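# Find an amber-lit server and face it, else dock

## Task

Look along the aisle for a server whose front display glows amber rather than blue. If there is one, finish standing before its cabinet, facing it head-on, so that this server is at the precise centre of the head camera image. That image must also include the server's front from roughly its midpoint up to its display, plus the entire display. The server and its display must be seen almost straight on, sharply, with nothing blocking them. If no display is amber, finish parked within the taped charging area by the wall charger, with no part of the robot on or overhanging the tape and the robot's front or back squarely facing the wall. Either way, the plastic tote must finish upright, and the robot must not topple or end up tilted.

## Robot and tools

Robot: a Hello Robot Stretch 3. It has a two-wheeled base with a round rear, 0.33 m long and 0.34 m wide, and it spins about a point midway between the drive wheels, 0.05 m behind the front edge. A mast carries a lift, and a telescoping arm on the lift reaches out to the robot's RIGHT. The base cannot slide sideways, so moving the gripper forward means driving. With the arm drawn in and the wrist folded, turning sweeps a circle of radius 0.28 m, and an unfolded level wrist reaches beyond it. For this job the main tools are driving and aiming the head. The arm is mostly kept out of the way.

Frames: the base frame sits on the floor between the drive wheels, with x forward, y left and z up, in metres. hand_pose (link pinch, the fingertip meeting point) is reported in this frame. The odometry frame is the base frame as it was when the scene began. base_odometry comes only from wheel turns, so any slip is counted as travel. Heading is in rad, positive to the left, from -3.142 to 3.142. If turned_by_wheels and turned_by_imu differ by more than 0.15 rad, believe turned_by_imu. base_tilt is in degrees, with forward and right positive, and can be off by about 4 degrees.

Tool move: its arguments describe one action. "base" takes exactly one key. {"translate_m": d} is a straight drive offset of d metres from the current spot, forward positive, range -3 to 3. {"rotate_rad": d} is an in-place turn offset in radians, left positive, range -6.4 to 6.4. "joints" is a single object of absolute targets keyed by joint name: lift_m 0 to 1.1 m; arm_m 0 to 0.52 m; wrist_yaw_rad -1.345 to 4.42; wrist_pitch_rad -1.57 to 0.451; wrist_roll_rad -2.911 to 2.918; gripper_m -0.089 to 0.179; head_pan_rad -3.953 to 1.73 (0 is forward, positive is left, -1.57 is along the arm); head_tilt_rad -1.53 to 0.419 (negative is down). Base and joints can share one call, and their motions start together. "pace" is "default" or "max". "speeds" caps individual motions by key. The base is held to 0.10 m/s and 0.63 rad/s unless lift_m is below 0.30, arm_m is below 0.03 and wrist_yaw_rad is above 2.54. "contact_limits" sets a motor_effort percentage (1 to 100) at which a motion halts. It is allowed for arm_m, translate_m, rotate_rad, and for lift_m as {"down": v, "up": v}, and each limit goes next to its own command. {"servos": "reboot"} is sent by itself and restarts servos that have shut off. "cameras" chooses which images come back (head_camera, nav_camera, wrist_camera, all; [] for none). "blocking" false returns almost at once while motion continues. Any unknown key makes the call invalid, and an out-of-range value gets it refused. A refusal, or a stop you did not order, cancels the later move, wait and finished_scene calls in that reply.

wait(seconds 0 to 10) just observes. stop brakes everything that is still moving. zoom_image(camera, region [x0,y0,x1,y1] in pixels, at most 504x504) enlarges part of the latest image. read_manual only gives licence texts. finished_scene(scene) ends the scene for good, so the goal must already be met.

Results: the "move" line reads done, or else the worst status. base_status and joint_status can be done, moving, off_target (came to rest short of target and possibly still pushing), contact_stop (that lift or arm goes slack), time_out or torque_fault. on_its_own describes anything you did not command. motor_effort is in percent, with the peak for the action in brackets. lidar_m gives 12 distances in 30-degree sectors, starting straight ahead and going counter-clockwise (4th left, 7th behind, 10th right), measured at 0.17 m height. "-" means nothing seen, or something closer than 0.15 m. head_depth_mm and wrist_depth_mm are 7x7 grids of depth in mm. The "pictures" line lists the image order.

Cameras: head_camera and nav_camera both move with head pan and tilt. head_camera images arrive sideways and need a quarter turn clockwise to stand upright. nav_camera images need a quarter turn counterclockwise. Keep this in mind when judging where the server sits in the head image, since it must be exactly centred after rotation. Zoom in to tell amber from blue.

Cautions: before folding or unfolding the wrist, put lift_m between 0.32 and 0.95, wrist_pitch_rad at -0.4 and roll near 0. If wrist_yaw_rad is below -0.4, keep pitch at -0.5 or lower. The wrist and head have no contact stop and will strain until they fault, which then needs a reboot. The base also pushes without limit unless you give it a contact limit, so use one on drives near cabinets, the tote or walls. Do not bump the tote over. Do not drive while the gripper hooks something, and do not push with a high gripper, or the robot can tip. Avoid slams, hard hits and drops. The simulation keeps running between calls, and a base offset is counted from the pose in the last reported state.

Each tool is called after "Request:" as a command line: name --argument value for each argument, lists and objects as JSON in quotes; but a table of rows of numbers goes row by row, as --pt "numbers of a row", without its own name.

## Session

Request:
move

Scene clock: 0.00 s.
base_odometry: x=+0.000 y=+0.000 heading=+0.000
turned_by_wheels: +0.000
turned_by_imu: +0.000
base_tilt: forward=+1.1 right=-1.6
lidar_m: 0.87 1.47 1.30 0.85 0.78 0.79 0.99 2.04 1.23 1.36 2.66 0.85
head_depth_mm: 777 776 783 785 784 906 912 / 857 849 843 836 829 822 818 / 974 965 957 947 943 931 926 / 1597 1118 1106 1097 1087 1072 1058 / 1762 1329 1310 1292 1274 1264 1244 / 1646 1631 1619 1576 1561 1536 1511 / 1543 1545 1563 1581 1596 1604 1615
base_status: not commanded
joint_positions: lift_m=+0.445 arm_m=+0.001 wrist_yaw_rad=+2.826 wrist_pitch_rad=-0.448 wrist_roll_rad=+0.000 gripper_m=+0.037 head_pan_rad=+0.000 head_tilt_rad=-0.003
joint_status: not commanded
measured_speeds: all 0
motor_effort: left_wheel=-0.3 right_wheel=-0.3 lift_m=+21.6 arm_m=-3.7 wrist_yaw_rad=+0.2 wrist_pitch_rad=+3.0 wrist_roll_rad=+0.1 gripper_m=+0.1 head_pan_rad=+0.7 head_tilt_rad=+7.3
hand_pose: x=+0.0471 y=+0.0640 z=+0.4511 quat_wxyz=(+0.264, +0.705, +0.047, +0.656) (m; base frame)
wrist_depth_mm: 675 - - - - - - / 156 - - - - - - / 151 - - - - - - / 161 183 - - - - - / 175 188 151 150 150 - - / - 211 129 - 126 - - / - 219 110 - - 91 -
pictures: head_camera (sideways), nav_camera (sideways), wrist_camera
Images, in order (width x height): head_camera 896x504, nav_camera 672x504, wrist_camera 644x364.

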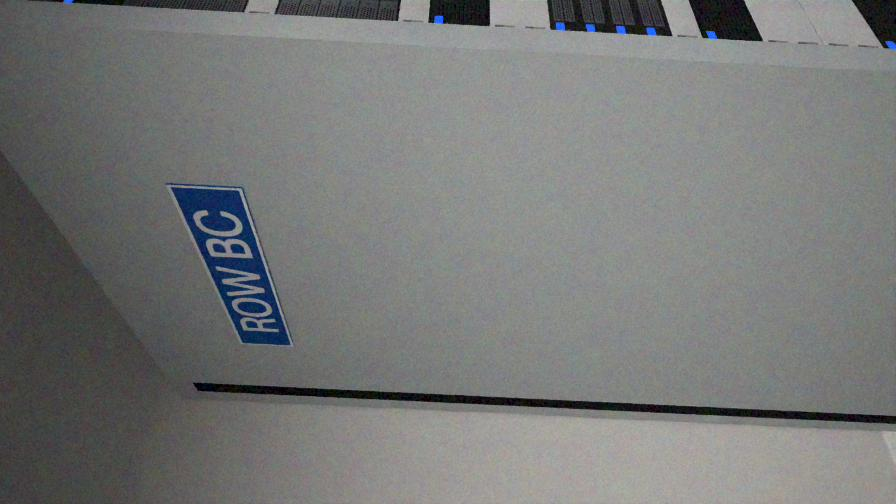

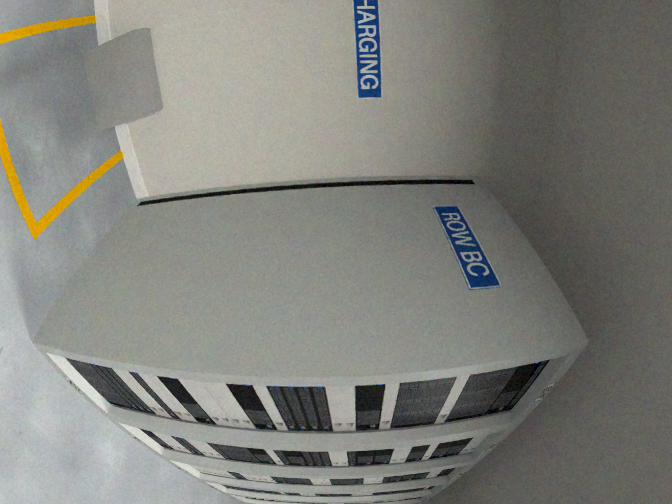

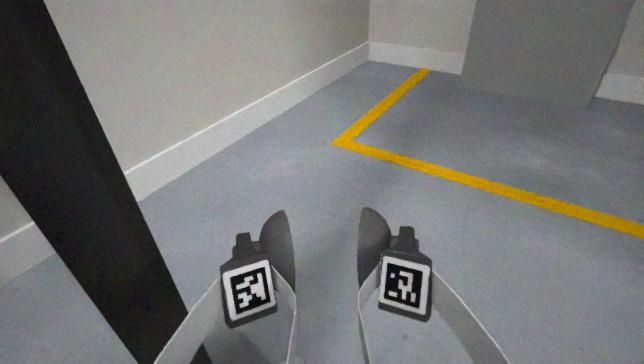

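Request:
move --joints '{"head_pan_rad": -1.2, "head_tilt_rad": -0.3}' --pace "max"

Request:
move --joints '{"head_pan_rad": 1.0, "head_tilt_rad": -0.3}' --pace "max" --cameras '["nav_camera"]'

Request:
move --joints '{"head_pan_rad": -2.7, "head_tilt_rad": -0.3}' --pace "max" --cameras '["nav_camera"]'

Scene clock: 6.77 s.
move: done
base_odometry: x=+0.000 y=+0.000 heading=+0.000
turned_by_wheels: +0.000
turned_by_imu: +0.001
base_tilt: forward=+0.9 right=-1.6
lidar_m: 0.87 1.47 1.29 0.85 0.78 0.79 0.99 2.04 1.23 1.35 2.65 0.85
head_depth_mm: 1630 1653 1684 1632 1654 1708 1508 / 1906 1909 1994 2075 2140 1911 1486 / 3021 2449 2572 2692 2499 1893 1469 / 3608 3470 3610 3542 2628 1883 1459 / 3541 3658 3873 3989 2624 1870 1453 / 3455 3593 3775 3895 2564 1851 1449 / 3277 3492 3697 3852 2564 1839 1434
base_status: not commanded
joint_positions: lift_m=+0.445 arm_m=+0.001 wrist_yaw_rad=+2.826 wrist_pitch_rad=-0.448 wrist_roll_rad=+0.000 gripper_m=+0.037 head_pan_rad=-1.228 head_tilt_rad=-0.299
joint_status: all done
measured_speeds: all 0
motor_effort: left_wheel=-0.5(1.4) right_wheel=-0.3(0.7) lift_m=+27.2(27.3) arm_m=-8.5(8.5) wrist_yaw_rad=+0.5(0.6) wrist_pitch_rad=+2.5(3.3) wrist_roll_rad=+0.0(0.3) gripper_m=+0.1(0.5) head_pan_rad=+1.1(4.6) head_tilt_rad=-2.4(6.0)
hand_pose: x=+0.0471 y=+0.0640 z=+0.4511 quat_wxyz=(+0.264, +0.705, +0.047, +0.656) (m; base frame)
wrist_depth_mm: 704 - - - - - - / 156 - - - - - - / 150 - - - - - - / 161 182 - - - - - / 175 188 151 149 150 - - / - 210 129 - 126 - - / - 221 110 - - 91 -
pictures: head_camera (sideways), nav_camera (sideways), wrist_camera
Images, in order (width x height): head_camera 896x504, nav_camera 672x504, wrist_camera 644x364.

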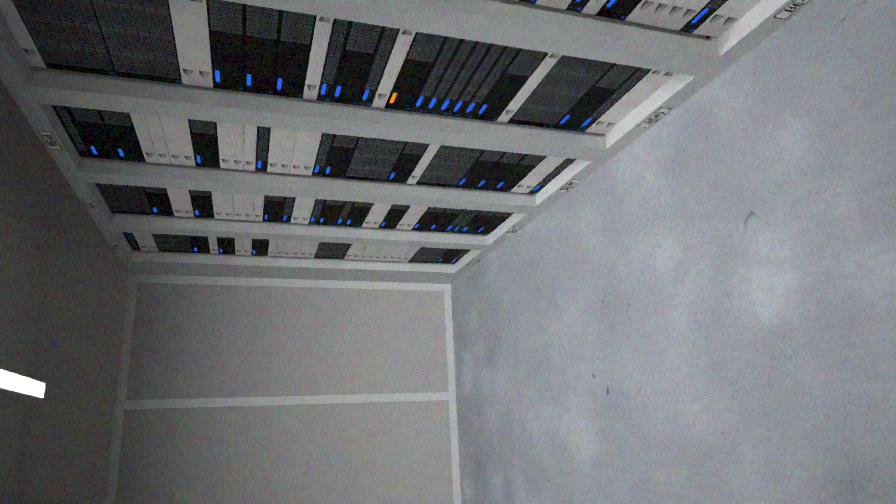

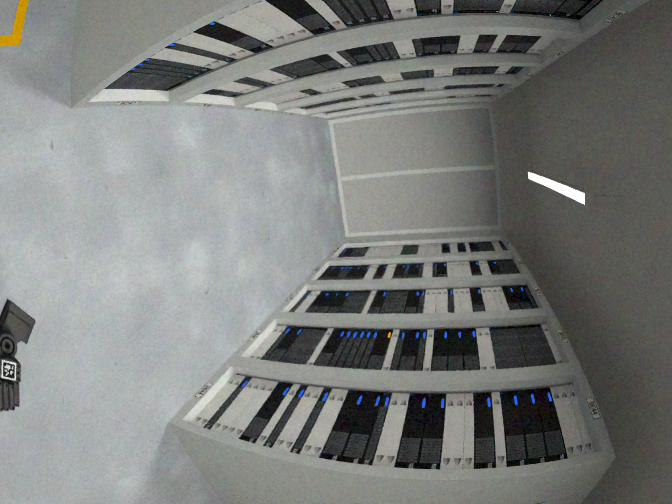

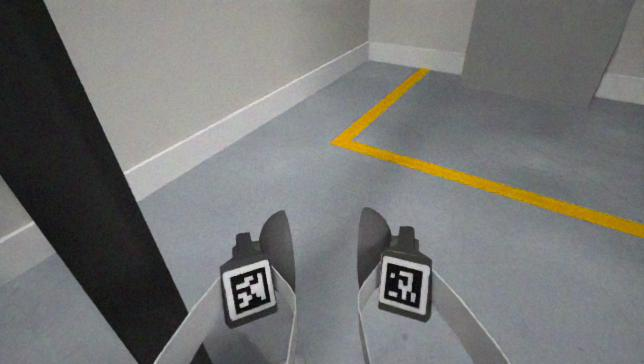

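Scene clock: 7.90 s.
move: done
base_odometry: x=+0.000 y=+0.000 heading=+0.000
turned_by_wheels: +0.000
turned_by_imu: +0.000
base_tilt: forward=+1.0 right=-1.6
lidar_m: 0.87 1.47 1.29 0.85 0.78 0.79 0.99 2.04 1.23 1.35 2.65 0.85
head_depth_mm: 1329 1404 1474 1543 1636 1588 1482 / 1398 1457 1538 1637 1710 1653 1485 / 1448 1525 1602 1714 1816 1810 1470 / 1516 1595 1695 1810 1918 1868 1457 / 1349 1448 1539 1643 1779 1804 1448 / 1136 1195 1268 1338 1418 1515 1431 / 981 1028 1074 1129 1184 1256 1318
base_status: not commanded
joint_positions: lift_m=+0.445 arm_m=+0.001 wrist_yaw_rad=+2.826 wrist_pitch_rad=-0.448 wrist_roll_rad=+0.000 gripper_m=+0.037 head_pan_rad=+1.040 head_tilt_rad=-0.300
joint_status: all done
measured_speeds: all 0
motor_effort: left_wheel=-0.1(1.3) right_wheel=-0.7(0.7) lift_m=+29.1(29.1) arm_m=-9.7(9.7) wrist_yaw_rad=-0.1(0.7) wrist_pitch_rad=+2.8(3.0) wrist_roll_rad=+0.3(0.3) gripper_m=-0.3(0.5) head_pan_rad=-1.9(6.2) head_tilt_rad=-1.3(5.1)
hand_pose: x=+0.0471 y=+0.0640 z=+0.4511 quat_wxyz=(+0.264, +0.705, +0.047, +0.656) (m; base frame)
wrist_depth_mm: 684 - - - - - - / 156 - - - - - - / 150 - - - - - - / 161 182 - - - - - / 175 187 152 149 150 - - / - 210 129 - 126 - - / - 222 110 - - 91 -
pictures: nav_camera (sideways)
Images, in order (width x height): nav_camera 672x504.

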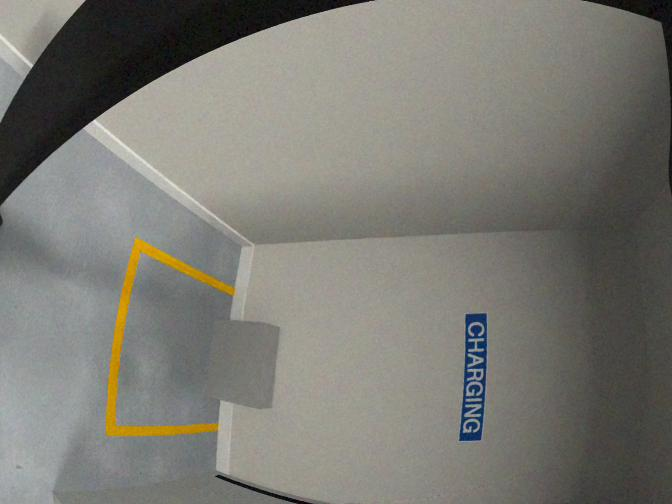

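Scene clock: 10.77 s.
move: done
base_odometry: x=+0.000 y=+0.000 heading=+0.000
turned_by_wheels: +0.000
turned_by_imu: +0.001
base_tilt: forward=+0.9 right=-1.6
lidar_m: 0.87 1.47 1.30 0.85 0.78 0.79 0.99 2.04 1.23 1.35 2.65 0.85
head_depth_mm: 1377 1377 1395 1400 1405 1429 1399 / 1727 1738 1753 1775 1777 1742 1478 / 1947 2065 2144 2288 2354 1884 1465 / 1907 2021 2133 2288 2404 1884 1468 / 1859 1948 2086 2216 2370 1840 1450 / 1798 1927 2037 2161 2307 1847 1440 / 1789 1881 1984 2141 2243 1825 1430
base_status: not commanded
joint_positions: lift_m=+0.445 arm_m=+0.001 wrist_yaw_rad=+2.826 wrist_pitch_rad=-0.448 wrist_roll_rad=+0.000 gripper_m=+0.037 head_pan_rad=-2.712 head_tilt_rad=-0.300
joint_status: all done
measured_speeds: translate_m=+0.000 rotate_rad=+0.000 lift_m=+0.000 arm_m=+0.000 wrist_yaw_rad=+0.000 wrist_pitch_rad=+0.000 wrist_roll_rad=+0.000 head_pan_rad=+0.024 head_tilt_rad=+0.000
motor_effort: left_wheel=-0.1(2.1) right_wheel=-0.1(0.9) lift_m=+33.2(33.2) arm_m=-13.0(13.2) wrist_yaw_rad=+0.4(0.7) wrist_pitch_rad=+3.1(3.1) wrist_roll_rad=+0.3(0.5) gripper_m=+0.2(0.9) head_pan_rad=+2.6(4.3) head_tilt_rad=-1.5(4.4)
hand_pose: x=+0.0471 y=+0.0640 z=+0.4511 quat_wxyz=(+0.264, +0.705, +0.047, +0.656) (m; base frame)
wrist_depth_mm: 683 - - - - - - / 156 - - - - - - / 151 - - - - - - / 161 182 - - - - - / 175 188 151 150 150 - - / - 210 129 - 126 - - / - 223 110 - - 91 -
pictures: nav_camera (sideways)
Images, in order (width x height): nav_camera 672x504.

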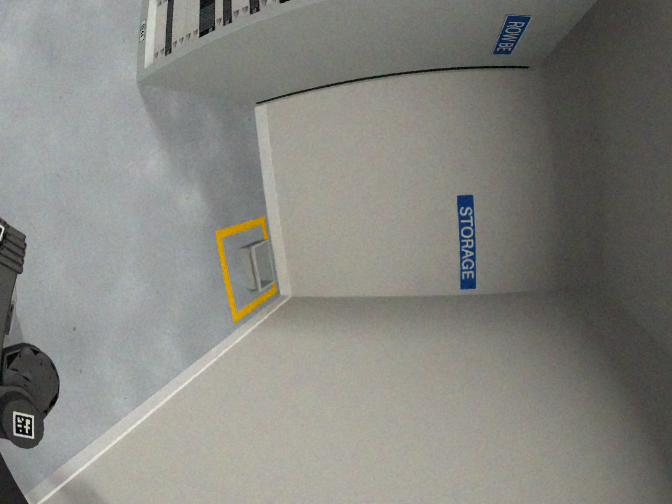

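Request:
move --base '{"rotate_rad": -0.972}' --joints '{"lift_m": 0.28, "head_pan_rad": 0, "head_tilt_rad": -0.3}' --pace "max" --cameras '["head_camera"]'

Request:
move --base '{"translate_m": 1.73}' --joints '{"head_pan_rad": -1.5, "head_tilt_rad": -0.45}' --pace "max" --cameras '["head_camera"]'

Scene clock: 47.40 s.
move: done
base_odometry: x=+0.000 y=+0.000 heading=-0.972
turned_by_wheels: -0.972
turned_by_imu: -0.987
base_tilt: forward=+1.1 right=-1.7
lidar_m: 2.50 0.84 0.93 1.47 1.18 0.83 0.78 0.80 1.05 2.14 1.23 1.43
head_depth_mm: 3183 2884 2841 2645 2570 1915 1489 / 3488 3628 3855 3772 2673 1903 1482 / 3463 3658 3924 - 2661 1902 1476 / 3544 3687 3911 - 2618 1887 1466 / 3454 3599 3857 3889 2591 1875 1456 / 2590 2641 2480 2579 2433 1846 1443 / 1559 1648 1734 1763 1817 1702 1437
base_status: done
joint_positions: lift_m=+0.280 arm_m=+0.001 wrist_yaw_rad=+2.826 wrist_pitch_rad=-0.450 wrist_roll_rad=+0.000 gripper_m=+0.037 head_pan_rad=+0.012 head_tilt_rad=-0.300
joint_status: all done
measured_speeds: translate_m=+0.000 rotate_rad=+0.000 lift_m=+0.000 arm_m=+0.000 wrist_yaw_rad=+0.000 wrist_pitch_rad=+0.000 wrist_roll_rad=+0.000 head_pan_rad=-0.024 head_tilt_rad=+0.000
motor_effort: left_wheel=+9.0(17.4) right_wheel=-8.5(17.2) lift_m=+22.0(33.1) arm_m=-16.4(16.9) wrist_yaw_rad=-0.2(0.9) wrist_pitch_rad=+2.9(3.5) wrist_roll_rad=+0.2(0.4) gripper_m=+0.3(0.6) head_pan_rad=-2.2(4.7) head_tilt_rad=-1.0(2.7)
hand_pose: x=+0.0471 y=+0.0638 z=+0.2856 quat_wxyz=(+0.264, +0.705, +0.048, +0.656) (m; base frame)
wrist_depth_mm: - - - - - - 888 / 159 - - - - 866 944 / 151 - - - - - - / 161 176 - - - - - / 175 187 152 151 150 - - / - 210 129 147 126 - - / 260 230 250 253 - 91 -
pictures: head_camera (sideways)
Images, in order (width x height): head_camera 896x504.

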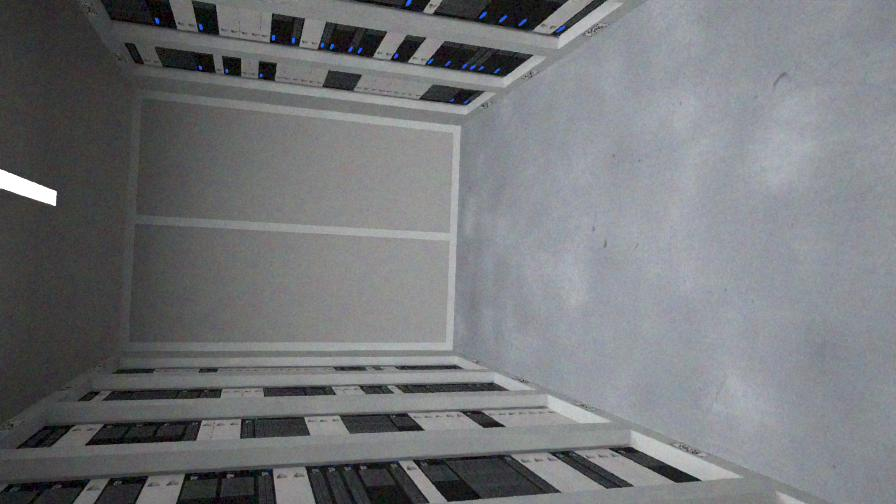

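Scene clock: 54.57 s.
move: done
base_odometry: x=+0.976 y=-1.428 heading=-0.972
turned_by_wheels: +0.000
turned_by_imu: +0.011
base_tilt: forward=+1.2 right=-1.8
lidar_m: 2.20 0.92 0.61 0.59 0.66 0.87 2.51 1.37 1.00 0.93 0.94 1.32
head_depth_mm: 782 850 927 1025 1118 1218 1297 / 787 856 935 1025 1144 1286 1316 / 789 856 934 1031 1154 1301 1314 / 793 858 944 1042 1165 1310 1306 / 757 824 900 999 1112 1264 1294 / 781 863 938 1047 1174 1334 1286 / 804 873 956 1067 1182 1342 1284
base_status: done
joint_positions: lift_m=+0.280 arm_m=+0.001 wrist_yaw_rad=+2.826 wrist_pitch_rad=-0.450 wrist_roll_rad=+0.000 gripper_m=+0.037 head_pan_rad=-1.500 head_tilt_rad=-0.450
joint_status: all done
measured_speeds: all 0
motor_effort: left_wheel=+4.7(16.5) right_wheel=+2.5(9.4) lift_m=+32.5(37.3) arm_m=-14.3(16.7) wrist_yaw_rad=+0.1(0.9) wrist_pitch_rad=+2.8(3.5) wrist_roll_rad=+0.0(0.4) gripper_m=+0.2(0.7) head_pan_rad=+2.7(4.6) head_tilt_rad=+4.6(5.6)
hand_pose: x=+0.0471 y=+0.0638 z=+0.2856 quat_wxyz=(+0.264, +0.705, +0.048, +0.656) (m; base frame)
wrist_depth_mm: 537 580 608 712 789 836 - / 159 622 662 766 845 922 - / 150 677 717 739 - - - / 161 645 739 - - - - / 176 189 151 150 151 - - / - 212 129 148 126 - - / 261 230 248 252 - 91 -
pictures: head_camera (sideways)
Images, in order (width x height): head_camera 896x504.

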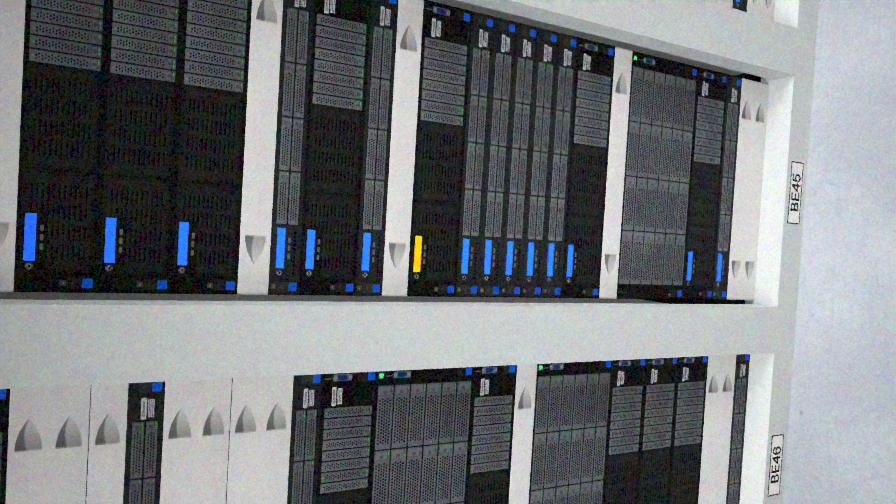

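Request:
move --joints '{"head_pan_rad": -1.58, "head_tilt_rad": -0.433}' --cameras '["head_camera"]'

Scene clock: 61.67 s.
move: done
base_odometry: x=+0.976 y=-1.428 heading=-0.972
turned_by_wheels: +0.000
turned_by_imu: +0.001
base_tilt: forward=+1.0 right=-1.5
lidar_m: 2.20 0.92 0.61 0.59 0.66 0.87 2.51 1.37 1.00 0.92 0.94 1.32
head_depth_mm: 803 871 936 1004 1106 1258 1343 / 797 867 945 1039 1164 1279 1328 / 797 863 945 1037 1149 1291 1326 / 792 861 936 1034 1143 1284 1316 / 800 863 926 1013 1121 1289 1316 / 740 801 875 977 1103 1239 1303 / 782 851 929 1019 1135 1274 1296
base_status: not commanded
joint_positions: lift_m=+0.280 arm_m=+0.001 wrist_yaw_rad=+2.826 wrist_pitch_rad=-0.450 wrist_roll_rad=+0.000 gripper_m=+0.037 head_pan_rad=-1.575 head_tilt_rad=-0.433
joint_status: all done
measured_speeds: all 0
motor_effort: left_wheel=+5.1(6.1) right_wheel=+2.1(2.5) lift_m=+19.1(21.1) arm_m=-14.2(14.2) wrist_yaw_rad=+0.1(0.6) wrist_pitch_rad=+3.1(3.5) wrist_roll_rad=+0.3(0.4) gripper_m=+0.0(0.7) head_pan_rad=-2.5(3.0) head_tilt_rad=+4.4(6.7)
hand_pose: x=+0.0471 y=+0.0638 z=+0.2856 quat_wxyz=(+0.264, +0.705, +0.048, +0.656) (m; base frame)
wrist_depth_mm: 532 579 603 704 795 865 995 / 158 616 667 751 853 926 - / 151 672 716 748 - - - / 161 666 713 - - - - / 176 189 151 150 151 - - / - 211 128 148 126 - - / 260 229 250 254 - 91 -
pictures: head_camera (sideways)
Images, in order (width x height): head_camera 896x504.

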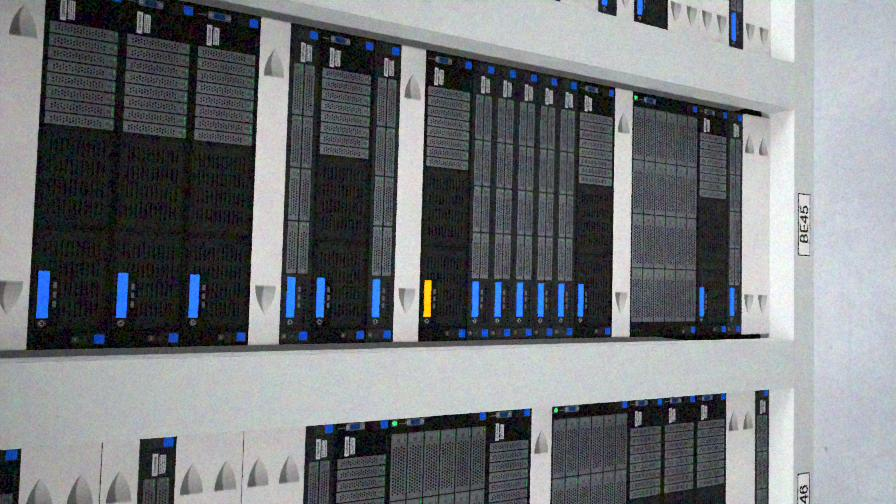

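Request:
finished_scene --scene 1

The scene is finished: the task was done.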